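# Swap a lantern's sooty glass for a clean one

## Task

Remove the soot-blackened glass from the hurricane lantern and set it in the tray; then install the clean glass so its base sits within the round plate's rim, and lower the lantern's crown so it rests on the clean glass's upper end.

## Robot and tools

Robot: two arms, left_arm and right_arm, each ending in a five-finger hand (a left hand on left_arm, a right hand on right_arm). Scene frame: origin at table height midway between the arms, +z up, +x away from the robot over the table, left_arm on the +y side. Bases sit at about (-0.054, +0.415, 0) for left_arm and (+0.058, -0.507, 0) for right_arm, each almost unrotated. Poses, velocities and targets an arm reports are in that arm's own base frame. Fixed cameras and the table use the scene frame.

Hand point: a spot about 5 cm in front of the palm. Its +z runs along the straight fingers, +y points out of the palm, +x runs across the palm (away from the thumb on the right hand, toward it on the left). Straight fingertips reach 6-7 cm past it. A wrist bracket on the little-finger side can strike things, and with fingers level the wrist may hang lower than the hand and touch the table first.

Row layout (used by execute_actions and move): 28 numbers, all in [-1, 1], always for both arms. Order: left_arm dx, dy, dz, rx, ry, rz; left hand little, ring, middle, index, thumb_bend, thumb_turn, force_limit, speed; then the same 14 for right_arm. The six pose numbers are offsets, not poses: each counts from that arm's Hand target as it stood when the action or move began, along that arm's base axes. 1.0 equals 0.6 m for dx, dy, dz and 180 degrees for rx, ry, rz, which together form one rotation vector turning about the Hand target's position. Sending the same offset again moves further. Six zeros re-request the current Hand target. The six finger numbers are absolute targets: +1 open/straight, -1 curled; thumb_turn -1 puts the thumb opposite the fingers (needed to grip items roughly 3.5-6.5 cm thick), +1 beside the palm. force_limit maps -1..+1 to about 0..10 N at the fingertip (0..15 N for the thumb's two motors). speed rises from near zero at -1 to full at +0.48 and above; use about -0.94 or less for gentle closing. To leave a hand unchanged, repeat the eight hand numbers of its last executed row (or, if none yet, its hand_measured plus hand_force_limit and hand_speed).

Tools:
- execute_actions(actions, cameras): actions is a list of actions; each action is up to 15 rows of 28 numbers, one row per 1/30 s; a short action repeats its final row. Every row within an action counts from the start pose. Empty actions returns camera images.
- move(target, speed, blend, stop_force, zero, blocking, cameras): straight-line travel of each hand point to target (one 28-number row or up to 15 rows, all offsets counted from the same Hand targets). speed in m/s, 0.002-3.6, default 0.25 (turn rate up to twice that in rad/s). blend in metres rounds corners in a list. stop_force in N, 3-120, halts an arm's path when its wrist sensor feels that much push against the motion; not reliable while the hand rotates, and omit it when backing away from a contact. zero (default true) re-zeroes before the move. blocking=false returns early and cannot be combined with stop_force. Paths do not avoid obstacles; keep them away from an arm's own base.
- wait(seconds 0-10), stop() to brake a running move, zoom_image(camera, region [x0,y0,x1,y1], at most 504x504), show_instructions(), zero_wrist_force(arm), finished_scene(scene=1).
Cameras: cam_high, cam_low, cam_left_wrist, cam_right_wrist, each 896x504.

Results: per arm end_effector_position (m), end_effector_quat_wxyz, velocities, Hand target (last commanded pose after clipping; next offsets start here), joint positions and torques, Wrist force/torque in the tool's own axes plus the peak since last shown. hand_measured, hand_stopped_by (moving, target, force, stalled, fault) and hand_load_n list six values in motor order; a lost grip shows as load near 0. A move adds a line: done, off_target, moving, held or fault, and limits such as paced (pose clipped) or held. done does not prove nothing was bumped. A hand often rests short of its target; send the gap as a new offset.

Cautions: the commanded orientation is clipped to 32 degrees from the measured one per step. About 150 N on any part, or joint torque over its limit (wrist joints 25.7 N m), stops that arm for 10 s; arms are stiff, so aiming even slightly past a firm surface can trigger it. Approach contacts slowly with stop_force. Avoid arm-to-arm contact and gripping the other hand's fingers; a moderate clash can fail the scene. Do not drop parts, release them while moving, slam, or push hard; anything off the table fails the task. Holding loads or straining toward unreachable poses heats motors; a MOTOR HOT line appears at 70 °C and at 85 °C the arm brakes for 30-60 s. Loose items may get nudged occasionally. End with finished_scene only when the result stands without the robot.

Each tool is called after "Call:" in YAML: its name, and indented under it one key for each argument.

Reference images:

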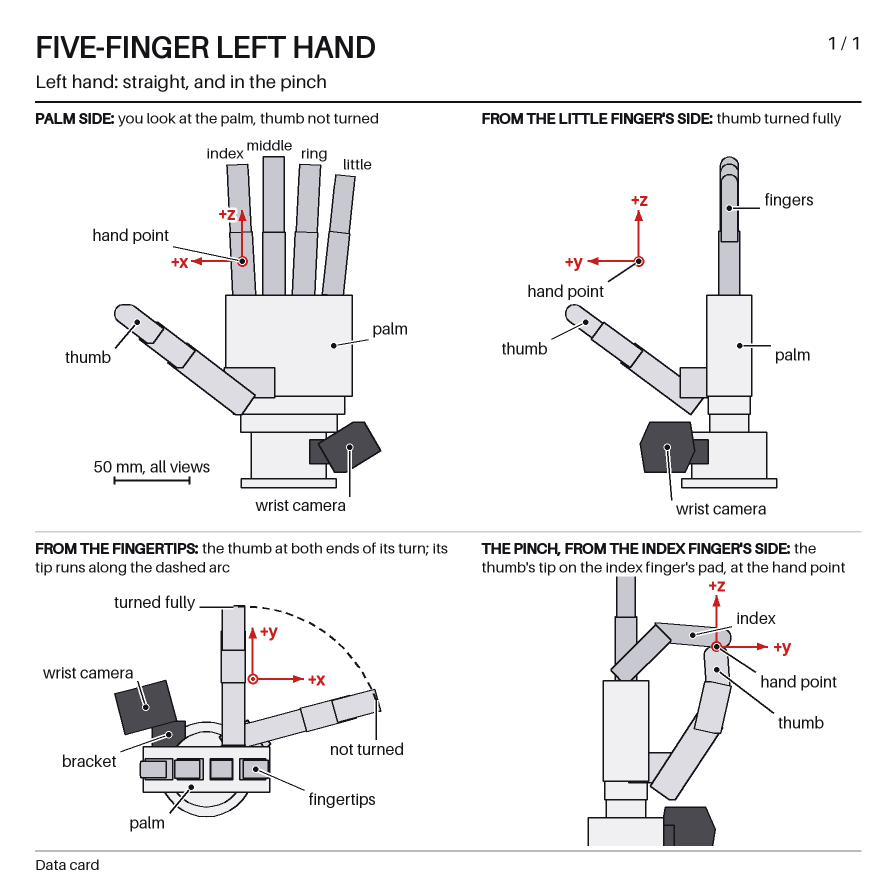

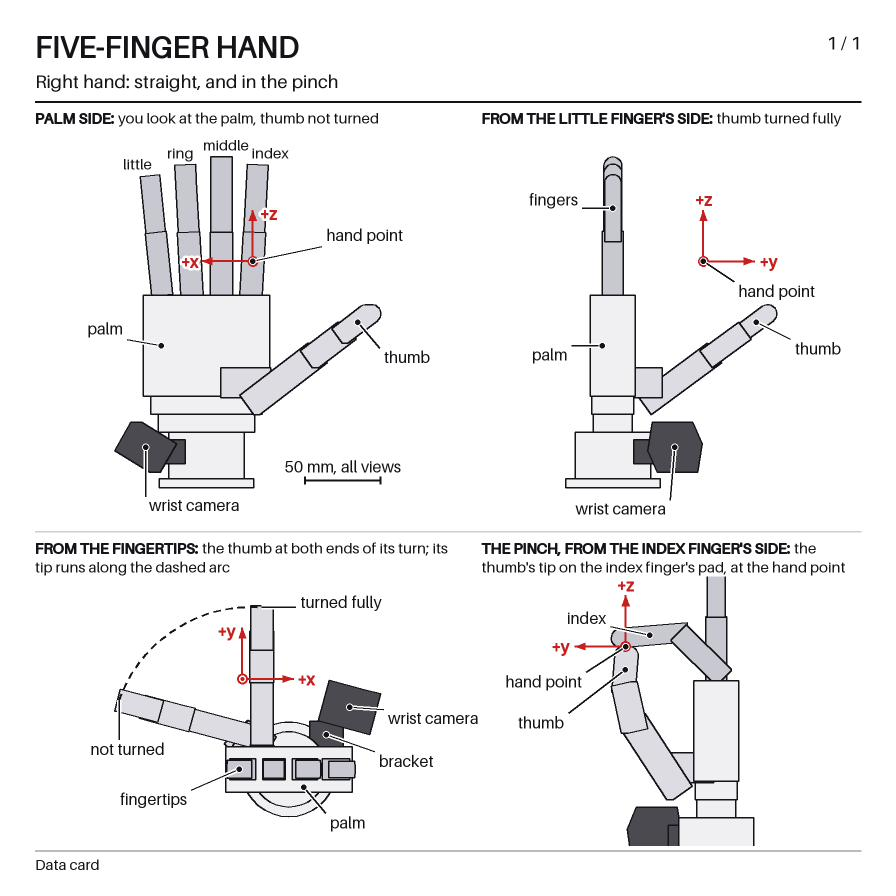

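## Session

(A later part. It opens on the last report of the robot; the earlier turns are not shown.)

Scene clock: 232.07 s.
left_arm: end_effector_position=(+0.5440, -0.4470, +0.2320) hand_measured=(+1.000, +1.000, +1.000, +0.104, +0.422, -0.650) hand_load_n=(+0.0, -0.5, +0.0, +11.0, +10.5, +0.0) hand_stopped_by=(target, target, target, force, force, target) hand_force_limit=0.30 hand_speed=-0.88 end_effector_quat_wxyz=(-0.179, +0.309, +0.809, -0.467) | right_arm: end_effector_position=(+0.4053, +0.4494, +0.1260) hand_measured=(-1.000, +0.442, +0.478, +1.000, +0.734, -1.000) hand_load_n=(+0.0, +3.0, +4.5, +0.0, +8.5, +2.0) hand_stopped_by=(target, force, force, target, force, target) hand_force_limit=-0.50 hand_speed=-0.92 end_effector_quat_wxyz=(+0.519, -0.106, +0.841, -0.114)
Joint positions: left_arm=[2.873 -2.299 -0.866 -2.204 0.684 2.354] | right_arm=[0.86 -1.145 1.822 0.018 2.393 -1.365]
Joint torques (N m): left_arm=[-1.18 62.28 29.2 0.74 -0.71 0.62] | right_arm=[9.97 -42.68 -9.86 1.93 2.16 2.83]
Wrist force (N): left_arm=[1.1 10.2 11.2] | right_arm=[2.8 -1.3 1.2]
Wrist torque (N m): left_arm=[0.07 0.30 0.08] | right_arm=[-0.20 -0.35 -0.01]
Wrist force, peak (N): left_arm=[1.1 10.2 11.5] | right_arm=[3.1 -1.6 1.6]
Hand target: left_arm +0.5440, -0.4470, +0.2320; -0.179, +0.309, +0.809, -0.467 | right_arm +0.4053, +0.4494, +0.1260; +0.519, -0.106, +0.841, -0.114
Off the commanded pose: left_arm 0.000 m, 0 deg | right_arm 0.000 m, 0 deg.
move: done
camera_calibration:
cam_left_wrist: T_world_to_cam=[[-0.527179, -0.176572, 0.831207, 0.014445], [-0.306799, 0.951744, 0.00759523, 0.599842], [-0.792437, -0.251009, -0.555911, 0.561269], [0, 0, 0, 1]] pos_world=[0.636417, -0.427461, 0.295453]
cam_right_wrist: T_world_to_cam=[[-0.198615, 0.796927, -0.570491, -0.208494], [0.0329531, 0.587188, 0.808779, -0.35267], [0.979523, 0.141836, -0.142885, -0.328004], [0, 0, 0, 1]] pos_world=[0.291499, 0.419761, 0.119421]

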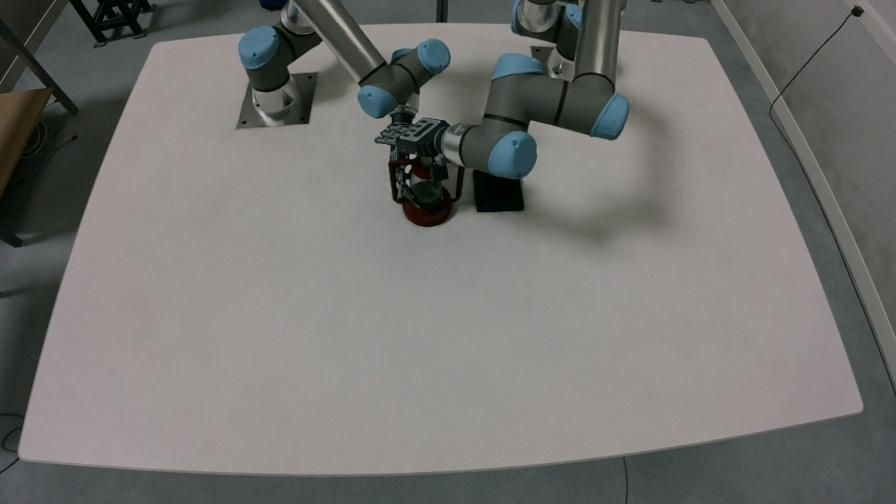

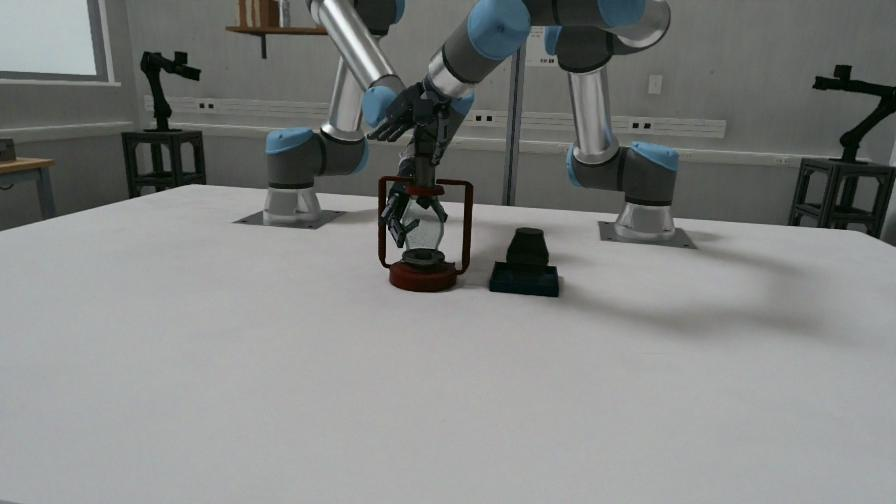

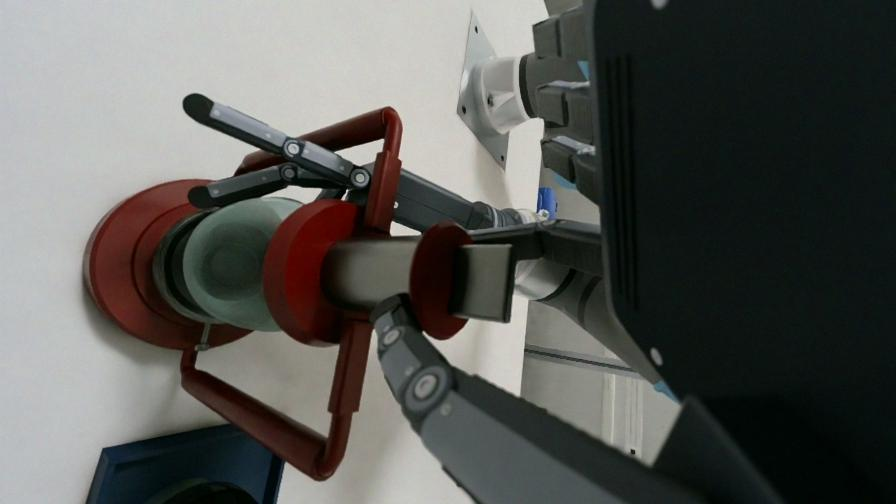

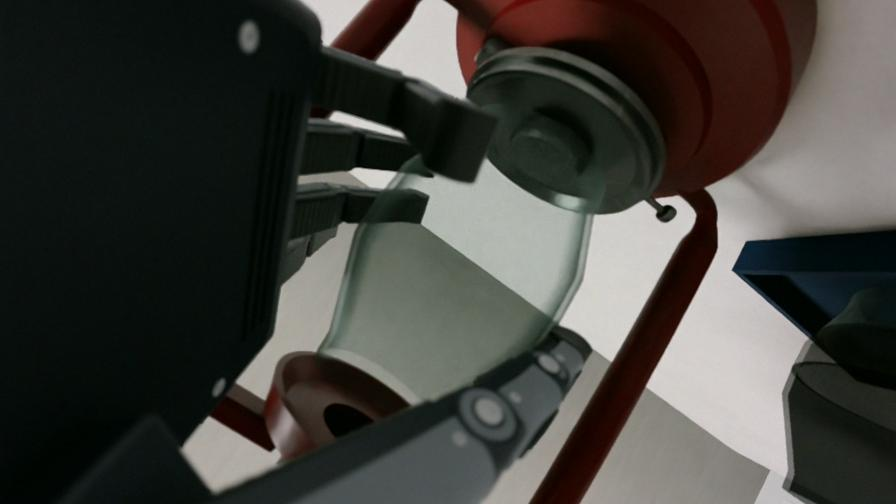

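Call:
move:
  target:
    - [0,0,0,0,0,0,1,1,1,-0.3,-0.2,-0.65,0.3,-0.88,-0.0017,0.0028,0,0,0,0,-1,0.2,0.1,1,0.1,-1,-0.5,-0.92]
    - [0,0,0,0,0,0,1,1,1,-0.3,-0.2,-0.65,0.3,-0.88,-0.0017,0.0028,-0.0333,0,0,0,-1,0.2,0.1,1,0.1,-1,-0.5,-0.92]
  speed: 0.02
  stop_force: 4
  cameras: ["cam_high","cam_low","cam_left_wrist","cam_right_wrist"]

Call:
zoom_image:
  camera: "cam_low"
  region: [370, 180, 470, 300]

Call:
zoom_image:
  camera: "cam_right_wrist"
  region: [420, 0, 700, 260]

Scene clock: 234.57 s.
left_arm: end_effector_position=(+0.5440, -0.4470, +0.2320) hand_measured=(+1.000, +1.000, +1.000, +0.104, +0.422, -0.650) hand_load_n=(+0.0, +0.0, +0.0, +10.5, +10.5, +0.0) hand_stopped_by=(target, target, target, force, force, target) hand_force_limit=0.30 hand_speed=-0.88 end_effector_quat_wxyz=(-0.179, +0.309, +0.809, -0.467) | right_arm: end_effector_position=(+0.4043, +0.4511, +0.1165) hand_measured=(-1.000, +0.442, +0.478, +1.000, +0.734, -1.000) hand_load_n=(+0.0, +2.5, +5.0, +0.0, +9.0, +2.5) hand_stopped_by=(target, force, force, target, force, target) hand_force_limit=-0.50 hand_speed=-0.92 end_effector_quat_wxyz=(+0.519, -0.106, +0.841, -0.114)
Joint positions: left_arm=[2.873 -2.299 -0.866 -2.204 0.684 2.354] | right_arm=[0.865 -1.127 1.826 -0.001 2.397 -1.361]
Joint torques (N m): left_arm=[-1.23 62.72 29.32 0.74 -0.71 0.61] | right_arm=[-3.21 -39.55 -24.29 -0.51 1.74 -1.86]
Wrist force (N): left_arm=[1.1 10.3 11.3] | right_arm=[3.3 -1.4 1.2]
Wrist torque (N m): left_arm=[0.07 0.31 0.07] | right_arm=[-0.21 -0.41 0.09]
Wrist force, peak (N): left_arm=[1.1 10.4 11.4] | right_arm=[-1.9 -1.8 -5.0]
Hand target: left_arm +0.5440, -0.4470, +0.2320; -0.179, +0.309, +0.809, -0.467 | right_arm +0.4043, +0.4511, +0.1165; +0.519, -0.106, +0.841, -0.114 (not the last commanded pose)
Off the commanded pose: left_arm 0.000 m, 0 deg | right_arm 0.010 m, 0 deg.
move: contact (right_arm); path passed 1 of 2 targets
camera_calibration:
cam_left_wrist: T_world_to_cam=[[-0.527179, -0.176572, 0.831207, 0.014445], [-0.306799, 0.951744, 0.00759523, 0.599842], [-0.792437, -0.251009, -0.555911, 0.561269], [0, 0, 0, 1]] pos_world=[0.636417, -0.427461, 0.295453]
cam_right_wrist: T_world_to_cam=[[-0.198615, 0.796927, -0.570491, -0.21543], [0.0329531, 0.587188, 0.808779, -0.346029], [0.979523, 0.141836, -0.142885, -0.32851], [0, 0, 0, 1]] pos_world=[0.290399, 0.421461, 0.110021]

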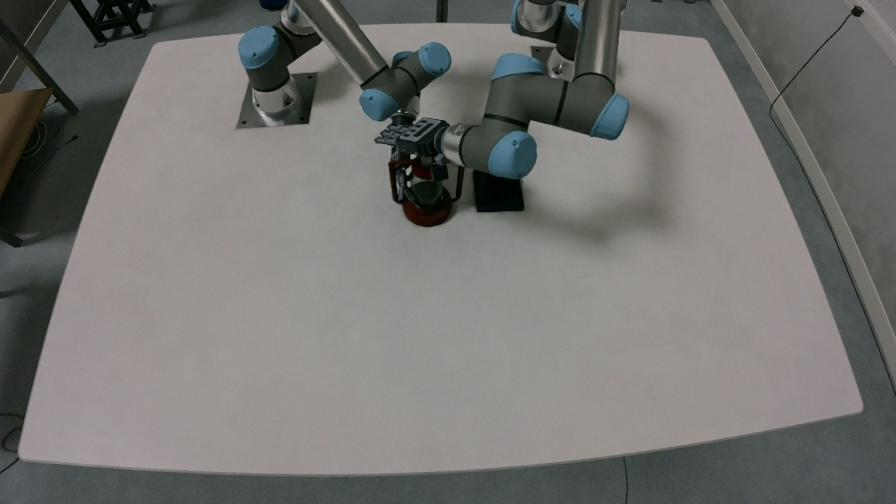

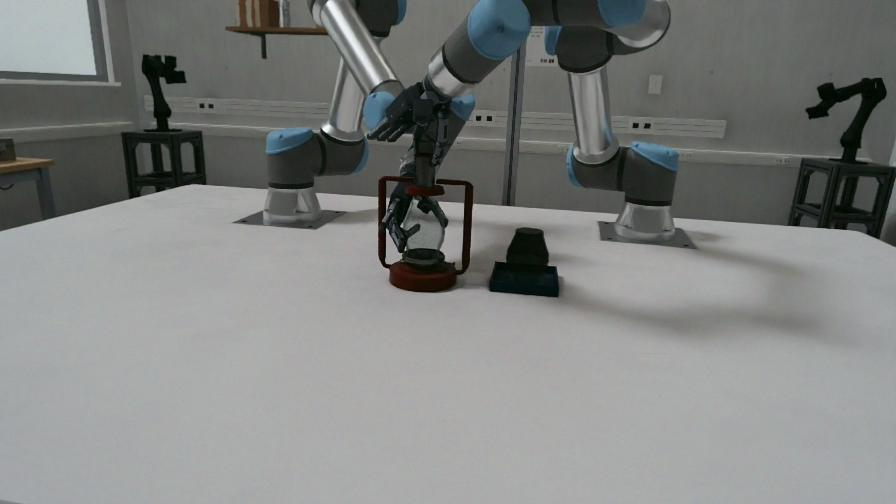

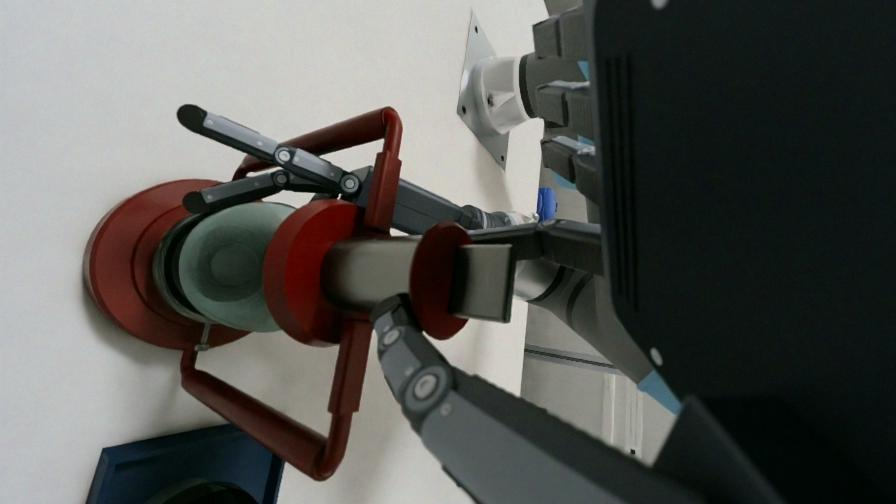

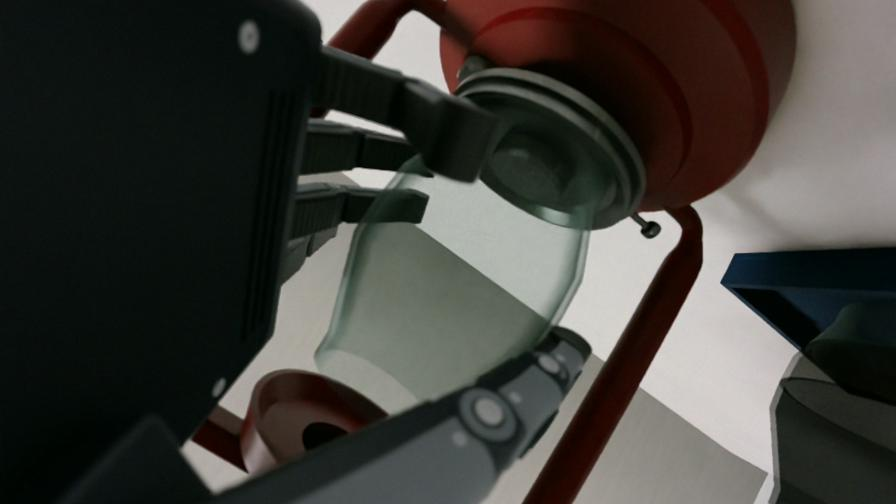

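Scaled by 4.200 from the camera's 896x504 image, which has a finer 1280x720 frame.

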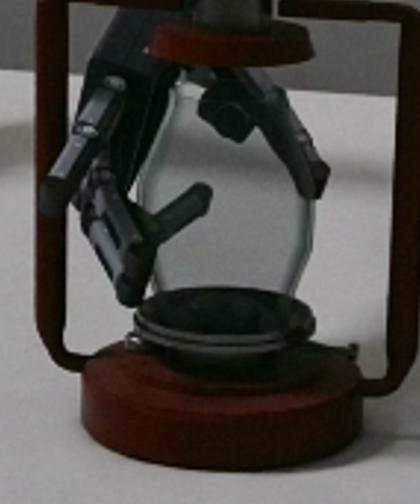

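Scaled by 1.800 from the camera's 896x504 image, which has a finer 1280x720 frame.

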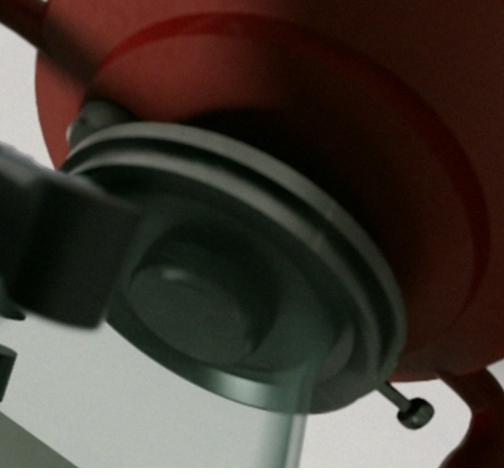

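Call:
zoom_image:
  camera: "cam_low"
  region: [395, 230, 455, 280]

Call:
zoom_image:
  camera: "cam_right_wrist"
  region: [440, 60, 660, 250]

Call:
zoom_image:
  camera: "cam_high"
  region: [395, 160, 465, 230]

Call:
zoom_image:
  camera: "cam_left_wrist"
  region: [130, 180, 320, 350]

Scaled by 8.400 from the camera's 896x504 image, which has a finer 1280x720 frame.

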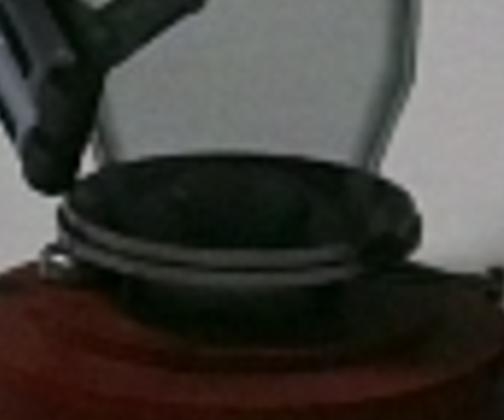

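Scaled by 2.291 from the camera's 896x504 image, which has a finer 1280x720 frame.

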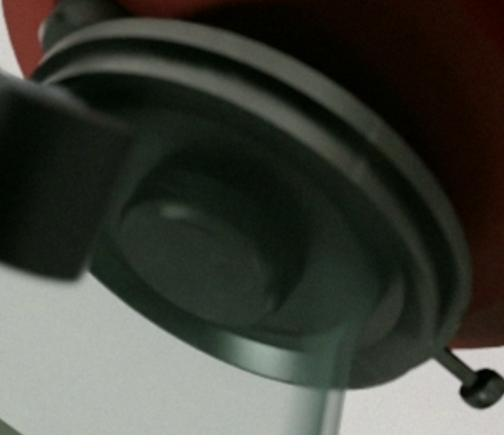

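Scaled by 7.200 from the camera's 896x504 image, which has a finer 1280x720 frame.

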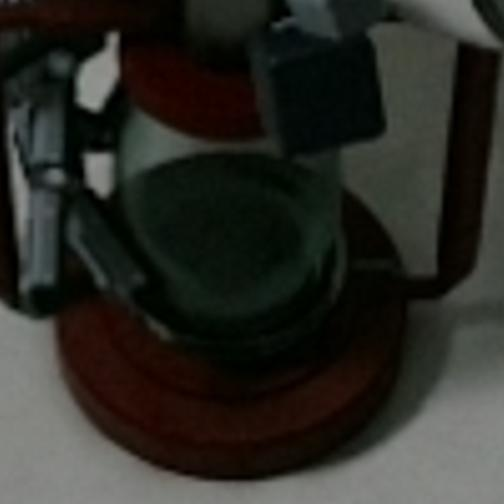

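Scaled by 2.653 from the camera's 896x504 image, which has a finer 1280x720 frame.

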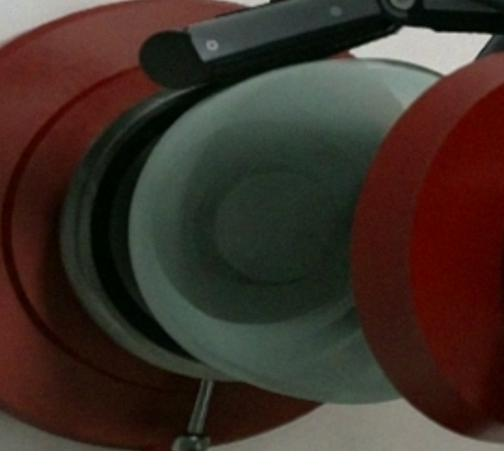

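Call:
move:
  target: [0,0,0,0,0,0,1,1,1,-0.3,-0.2,-0.65,0.3,-0.88,-0.0166,0.0015,0,0,0,0,-1,0.2,0.1,1,0.1,-1,-0.5,-0.92]
  speed: 0.015
  stop_force: 3
  cameras: ["cam_low","cam_left_wrist","cam_right_wrist"]

Call:
zoom_image:
  camera: "cam_right_wrist"
  region: [440, 40, 680, 250]

Call:
zoom_image:
  camera: "cam_left_wrist"
  region: [130, 180, 320, 350]

Scene clock: 239.23 s.
left_arm: end_effector_position=(+0.5440, -0.4470, +0.2320) hand_measured=(+1.000, +1.000, +1.000, +0.104, +0.422, -0.650) hand_load_n=(+0.0, +0.0, +0.0, +11.0, +10.0, +0.0) hand_stopped_by=(target, target, target, force, force, target) hand_force_limit=0.30 hand_speed=-0.88 end_effector_quat_wxyz=(-0.179, +0.309, +0.809, -0.467) | right_arm: end_effector_position=(+0.4007, +0.4514, +0.1165) hand_measured=(-1.000, +0.442, +0.478, +1.000, +0.734, -1.000) hand_load_n=(+0.0, +2.5, +5.5, +0.0, +8.5, +3.0) hand_stopped_by=(target, force, force, target, force, target) hand_force_limit=-0.50 hand_speed=-0.92 end_effector_quat_wxyz=(+0.519, -0.106, +0.841, -0.114)
Joint positions: left_arm=[2.873 -2.299 -0.866 -2.204 0.684 2.354] | right_arm=[0.872 -1.128 1.828 0.002 2.402 -1.354]
Joint torques (N m): left_arm=[-1.01 62.26 28.92 0.71 -0.72 0.63] | right_arm=[-6.74 -28.14 -23.3 -0.26 1.19 -3.12]
Wrist force (N): left_arm=[1.1 10.3 11.0] | right_arm=[1.1 -2.4 1.4]
Wrist torque (N m): left_arm=[0.11 0.29 0.07] | right_arm=[-0.19 -0.41 0.12]
Wrist force, peak (N): left_arm=[1.0 10.5 11.4] | right_arm=[-2.8 -5.4 4.5]
Hand target: left_arm +0.5440, -0.4470, +0.2320; -0.179, +0.309, +0.809, -0.467 | right_arm +0.4007, +0.4514, +0.1165; +0.519, -0.106, +0.841, -0.114 (not the last commanded pose)
Off the commanded pose: left_arm 0.000 m, 0 deg | right_arm 0.006 m, 0 deg.
move: contact (right_arm)
camera_calibration:
cam_left_wrist: T_world_to_cam=[[-0.527179, -0.176572, 0.831207, 0.014445], [-0.306799, 0.951744, 0.00759523, 0.599842], [-0.792437, -0.251009, -0.555911, 0.561269], [0, 0, 0, 1]] pos_world=[0.636417, -0.427461, 0.295453]
cam_right_wrist: T_world_to_cam=[[-0.198557, 0.796971, -0.57045, -0.216424], [0.0328856, 0.587128, 0.808826, -0.346047], [0.979537, 0.141839, -0.142787, -0.325043], [0, 0, 0, 1]] pos_world=[0.286799, 0.421761, 0.110021]
Images, in order (width x height): cam_low 896x504, cam_left_wrist 896x504, cam_right_wrist 896x504.

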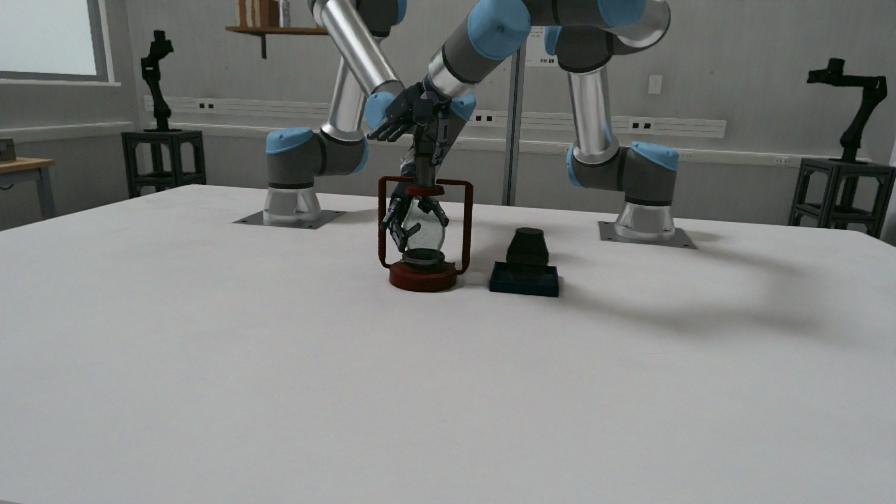

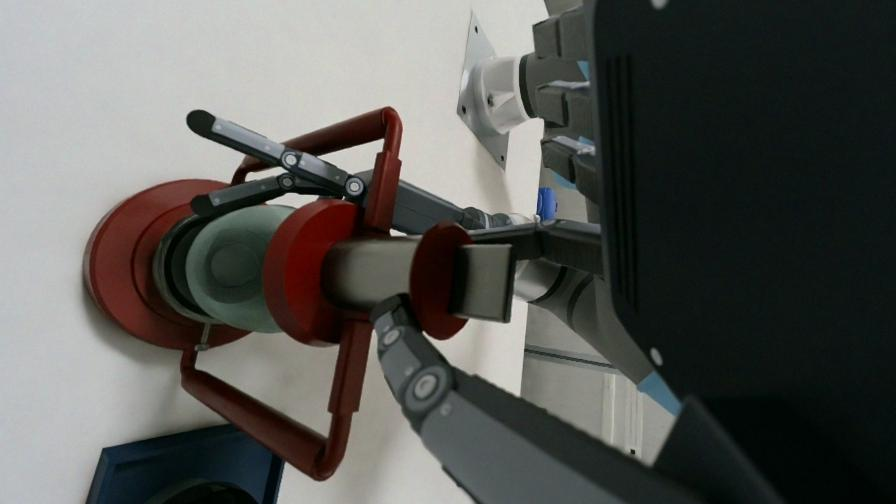

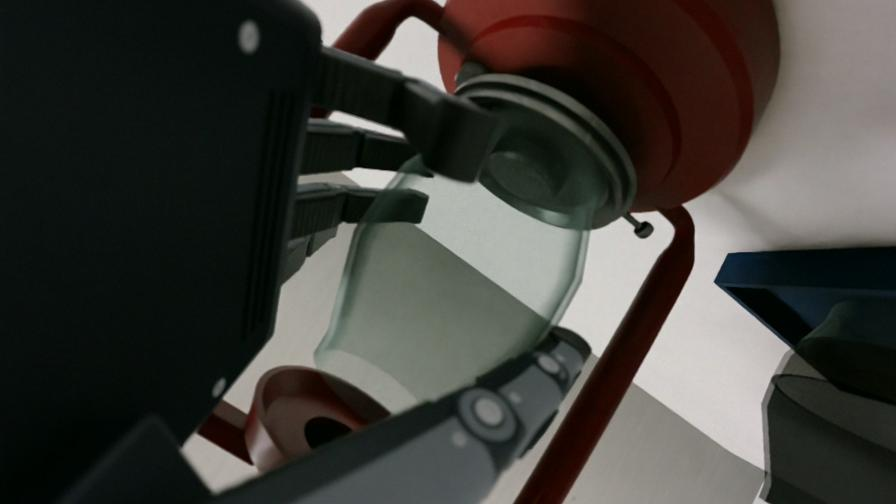

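Scaled by 2.100 from the camera's 896x504 image, which has a finer 1280x720 frame.

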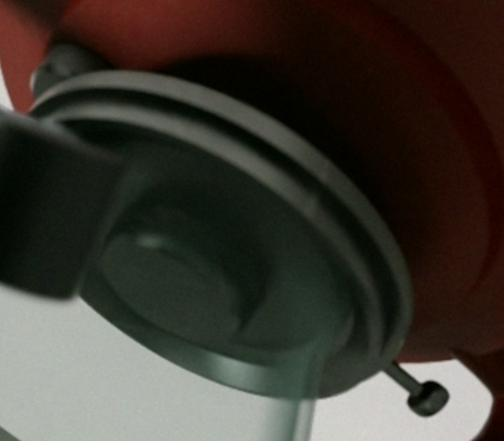

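Scaled by 2.653 from the camera's 896x504 image, which has a finer 1280x720 frame.

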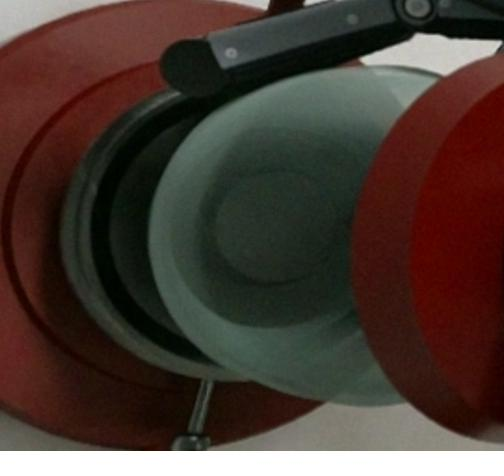

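Call:
move:
  target:
    - [0,0,0,0,0,0,1,1,1,-0.3,-0.2,-0.65,0.3,-0.88,0.0,0.0,0.0042,0,0,0,-1,0.2,0.1,1,0.1,-1,-0.5,-0.92]
    - [0,0,0,0,0,0,1,1,1,-0.3,-0.2,-0.65,0.3,-0.88,0.0030,-0.0013,0.0042,0,0,0,-1,0.2,0.1,1,0.1,-1,-0.5,-0.92]
  speed: 0.03

Call:
move:
  target: [0,0,0,0,0,0,1,1,1,-0.3,-0.2,-0.65,0.3,-0.88,0,0,-0.0217,0,0,0,-1,0.2,0.1,1,0.1,-1,-0.5,-0.92]
  speed: 0.012
  stop_force: 3.5
  cameras: ["cam_low","cam_left_wrist","cam_right_wrist"]

Call:
zoom_image:
  camera: "cam_right_wrist"
  region: [440, 40, 680, 250]

Call:
zoom_image:
  camera: "cam_low"
  region: [370, 180, 470, 300]

Scene clock: 240.53 s.
left_arm: end_effector_position=(+0.5440, -0.4470, +0.2320) hand_measured=(+1.000, +1.000, +1.000, +0.104, +0.422, -0.650) hand_load_n=(+0.0, +0.0, +0.0, +10.5, +10.5, +0.0) hand_stopped_by=(target, target, target, force, force, target) hand_force_limit=0.30 hand_speed=-0.88 end_effector_quat_wxyz=(-0.179, +0.309, +0.809, -0.467) | right_arm: end_effector_position=(+0.4026, +0.4506, +0.1191) hand_measured=(-1.000, +0.442, +0.478, +1.000, +0.734, -1.000) hand_load_n=(+0.0, +3.0, +5.0, +0.0, +8.5, +2.5) hand_stopped_by=(target, force, force, target, force, target) hand_force_limit=-0.50 hand_speed=-0.92 end_effector_quat_wxyz=(+0.519, -0.107, +0.841, -0.114)
Joint positions: left_arm=[2.873 -2.299 -0.866 -2.204 0.684 2.354] | right_arm=[0.867 -1.133 1.827 0.005 2.398 -1.359]
Joint torques (N m): left_arm=[-1.36 61.94 29 0.6 -0.76 0.52] | right_arm=[8.13 -37.39 -9.69 2.14 2.15 2.22]
Wrist force (N): left_arm=[1.1 10.3 11.1] | right_arm=[2.9 -1.6 1.3]
Wrist torque (N m): left_arm=[0.10 0.30 0.07] | right_arm=[-0.24 -0.36 0.14]
Wrist force, peak (N): left_arm=[1.1 10.3 11.3] | right_arm=[3.3 -1.4 1.3]
Hand target: left_arm +0.5440, -0.4470, +0.2320; -0.179, +0.309, +0.809, -0.467 | right_arm +0.4025, +0.4506, +0.1190; +0.519, -0.106, +0.841, -0.114
Off the commanded pose: left_arm 0.000 m, 0 deg | right_arm 0.000 m, 0 deg.
move: done

Scene clock: 241.90 s.
left_arm: end_effector_position=(+0.5440, -0.4470, +0.2320) hand_measured=(+1.000, +1.000, +1.000, +0.104, +0.422, -0.650) hand_load_n=(+0.0, +0.0, +0.0, +11.0, +10.5, +0.0) hand_stopped_by=(target, target, target, force, force, target) hand_force_limit=0.30 hand_speed=-0.88 end_effector_quat_wxyz=(-0.179, +0.309, +0.809, -0.467) | right_arm: end_effector_position=(+0.4025, +0.4506, +0.1159) hand_measured=(-1.000, +0.442, +0.478, +1.000, +0.734, -1.000) hand_load_n=(+0.0, +2.5, +5.0, +0.0, +9.5, +2.5) hand_stopped_by=(target, force, force, target, force, target) hand_force_limit=-0.50 hand_speed=-0.92 end_effector_quat_wxyz=(+0.519, -0.106, +0.841, -0.114)
Joint positions: left_arm=[2.873 -2.299 -0.866 -2.204 0.684 2.354] | right_arm=[0.868 -1.128 1.83 -0.002 2.399 -1.358]
Joint torques (N m): left_arm=[-1.5 62.06 29.53 0.54 -0.71 0.58] | right_arm=[0.68 -43.1 -23.54 -0.55 -0.23 0.57]
Wrist force (N): left_arm=[1.0 10.3 11.2] | right_arm=[3.0 -1.2 0.8]
Wrist torque (N m): left_arm=[0.09 0.31 0.06] | right_arm=[-0.19 -0.38 0.07]
Wrist force, peak (N): left_arm=[0.9 10.5 11.3] | right_arm=[-3.5 -1.7 -1.1]
Hand target: left_arm +0.5440, -0.4470, +0.2320; -0.179, +0.309, +0.809, -0.467 | right_arm +0.4025, +0.4506, +0.1159; +0.519, -0.106, +0.841, -0.114 (not the last commanded pose)
Off the commanded pose: left_arm 0.000 m, 0 deg | right_arm 0.010 m, 0 deg.
move: contact (right_arm)
camera_calibration:
cam_left_wrist: T_world_to_cam=[[-0.527179, -0.176572, 0.831207, 0.014445], [-0.306799, 0.951744, 0.00759523, 0.599842], [-0.792437, -0.251009, -0.555911, 0.561269], [0, 0, 0, 1]] pos_world=[0.636417, -0.427461, 0.295453]
cam_right_wrist: T_world_to_cam=[[-0.198497, 0.797059, -0.570347, -0.215874], [0.0328327, 0.587008, 0.808915, -0.345017], [0.979551, 0.141841, -0.142689, -0.326906], [0, 0, 0, 1]] pos_world=[0.288699, 0.420961, 0.10932]
Images, in order (width x height): cam_low 896x504, cam_left_wrist 896x504, cam_right_wrist 896x504.

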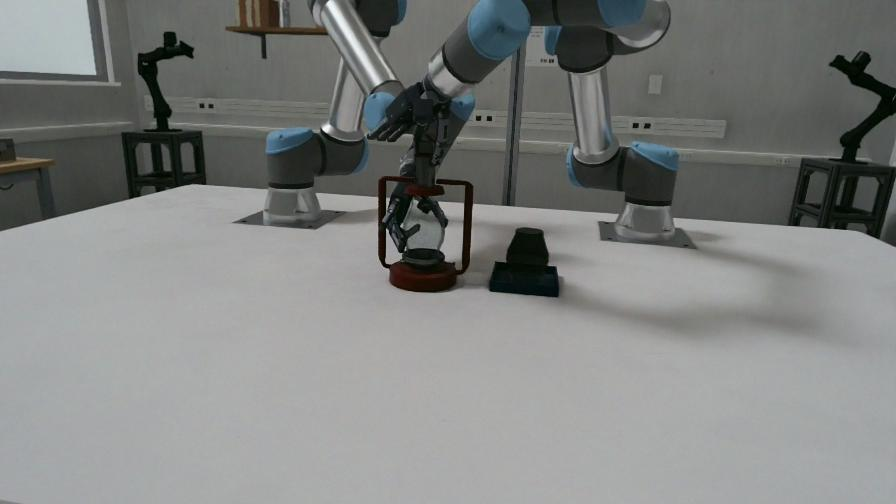

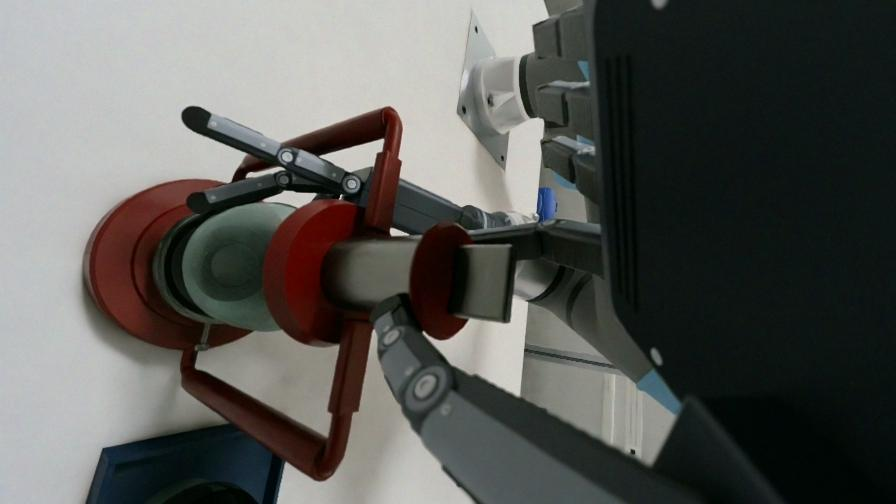

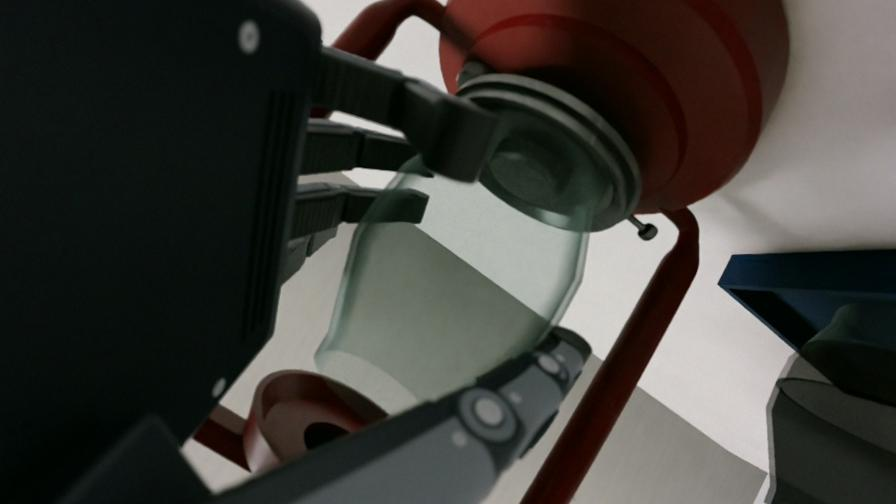

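Scaled by 2.100 from the camera's 896x504 image, which has a finer 1280x720 frame.

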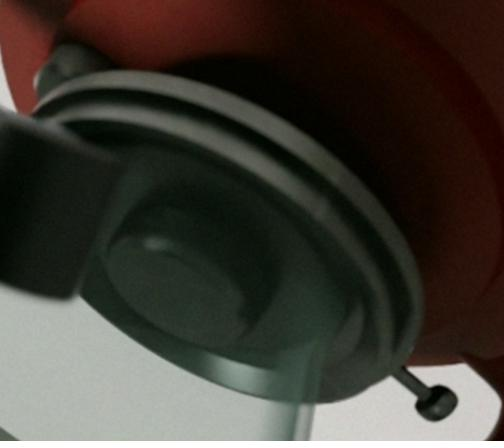

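Scaled by 4.200 from the camera's 896x504 image, which has a finer 1280x720 frame.

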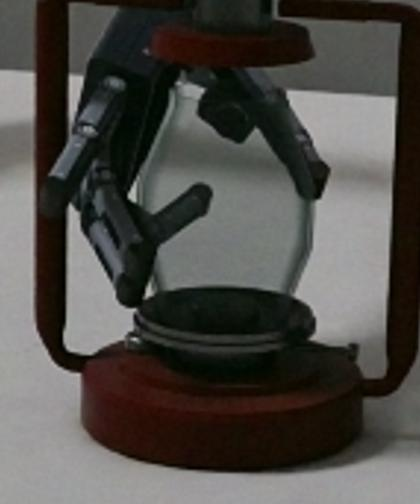

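Call:
execute_actions:
  actions:
    - [[0,0,0,0,0,0,1,1,1,-0.3,-0.2,-0.65,0.3,-0.88,0,0,0,0,0,0,-1,0.65,0.7,1,0.95,-1,-0.5,-0.9]]
    - [[0,0,0,0,0,0,1,1,1,-0.3,-0.2,-0.65,0.3,-0.88,0,0,0,0,0,0,-1,0.65,0.7,1,0.95,-1,-0.5,-0.9]]
    - [[0,0,0,0,0,0,1,1,1,-0.3,-0.2,-0.65,0.3,-0.88,0,0,0,0,0,0,-1,0.65,0.7,1,0.95,-1,-0.5,-0.9]]
  cameras: ["cam_low","cam_left_wrist","cam_right_wrist"]

Call:
zoom_image:
  camera: "cam_low"
  region: [370, 180, 470, 300]

Scene clock: 244.50 s.
left_arm: end_effector_position=(+0.5440, -0.4470, +0.2320) hand_measured=(+1.000, +1.000, +1.000, +0.104, +0.422, -0.650) hand_load_n=(+0.0, +0.0, +0.0, +10.5, +10.5, +0.0) hand_stopped_by=(target, target, target, force, force, target) hand_force_limit=0.30 hand_speed=-0.88 end_effector_quat_wxyz=(-0.179, +0.309, +0.809, -0.467) | right_arm: end_effector_position=(+0.4025, +0.4506, +0.1159) hand_measured=(-1.000, +0.650, +0.700, +1.000, +0.950, -1.000) hand_load_n=(+0.0, +0.0, +0.0, +0.0, +0.0, +0.0) hand_stopped_by=(target, target, target, target, target, target) hand_force_limit=-0.50 hand_speed=-0.90 end_effector_quat_wxyz=(+0.519, -0.106, +0.841, -0.114)
Joint positions: left_arm=[2.873 -2.299 -0.866 -2.204 0.684 2.354] | right_arm=[0.868 -1.128 1.83 -0.002 2.399 -1.358]
Joint torques (N m): left_arm=[-1.08 62.83 29.48 0.53 -0.68 0.6] | right_arm=[-2.73 -33.1 -14.15 2.05 -0.2 -2.52]
Wrist force (N): left_arm=[1.1 10.2 11.1] | right_arm=[2.0 -1.5 0.7]
Wrist torque (N m): left_arm=[0.08 0.30 0.08] | right_arm=[-0.18 -0.37 0.05]
Wrist force, peak (N): left_arm=[1.0 10.5 11.4] | right_arm=[3.1 -1.4 1.0]
Hand target: left_arm +0.5440, -0.4470, +0.2320; -0.179, +0.309, +0.809, -0.467 | right_arm +0.4025, +0.4506, +0.1159; +0.519, -0.106, +0.841, -0.114
Off the commanded pose: left_arm 0.000 m, 0 deg | right_arm 0.000 m, 0 deg.
camera_calibration:
cam_left_wrist: T_world_to_cam=[[-0.527179, -0.176572, 0.831207, 0.014445], [-0.306799, 0.951744, 0.00759523, 0.599842], [-0.792437, -0.251009, -0.555911, 0.561269], [0, 0, 0, 1]] pos_world=[0.636417, -0.427461, 0.295453]
cam_right_wrist: T_world_to_cam=[[-0.198497, 0.797059, -0.570347, -0.215817], [0.0328327, 0.587008, 0.808915, -0.345098], [0.979551, 0.141841, -0.142689, -0.326892], [0, 0, 0, 1]] pos_world=[0.288699, 0.420961, 0.10942]
Images, in order (width x height): cam_low 896x504, cam_left_wrist 896x504, cam_right_wrist 896x504.

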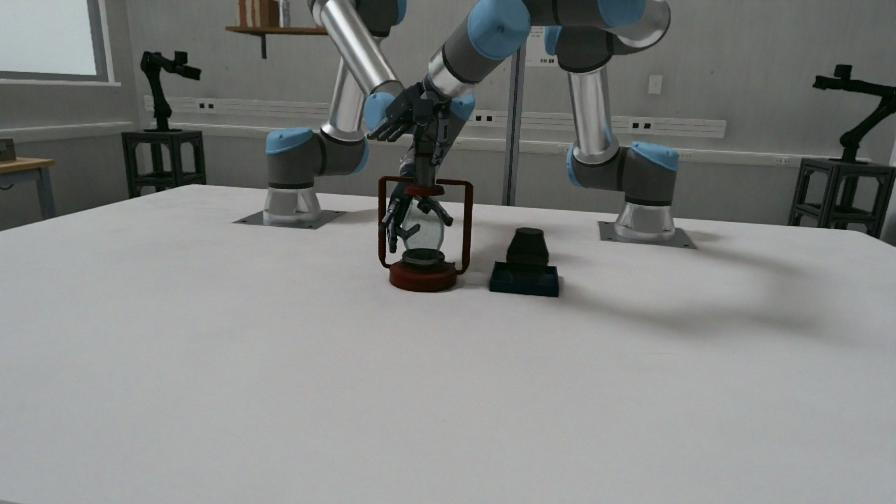

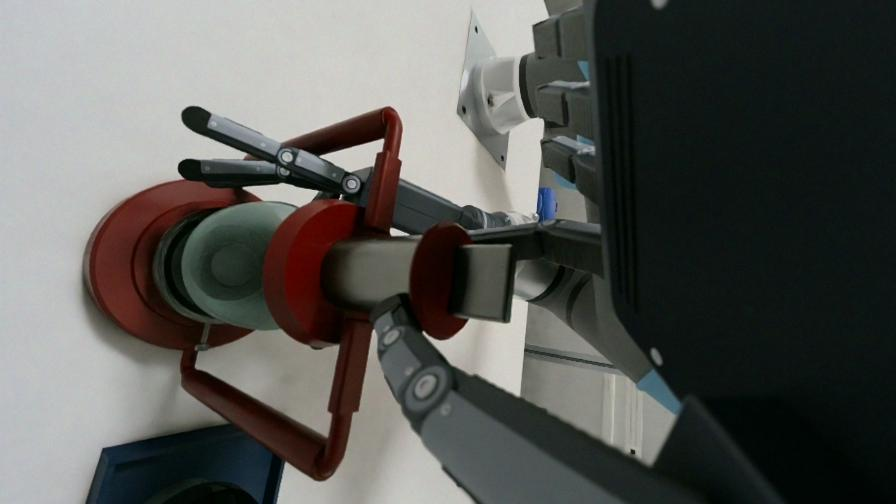

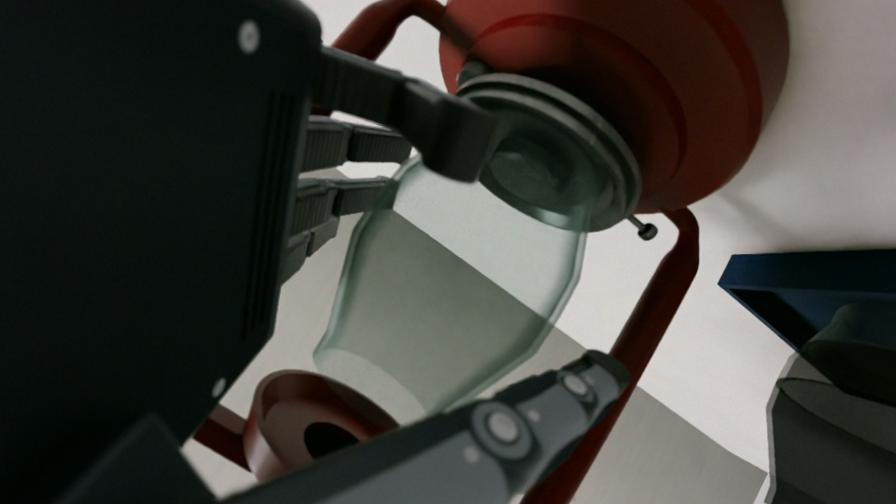

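Scaled by 4.200 from the camera's 896x504 image, which has a finer 1280x720 frame.

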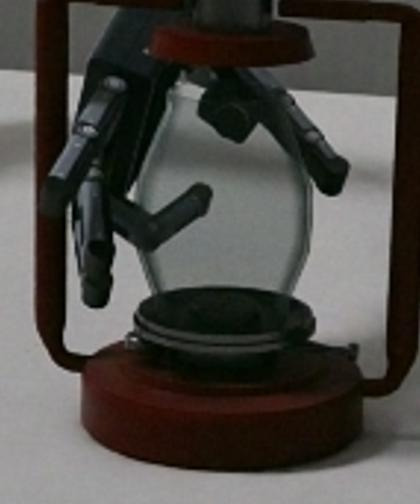

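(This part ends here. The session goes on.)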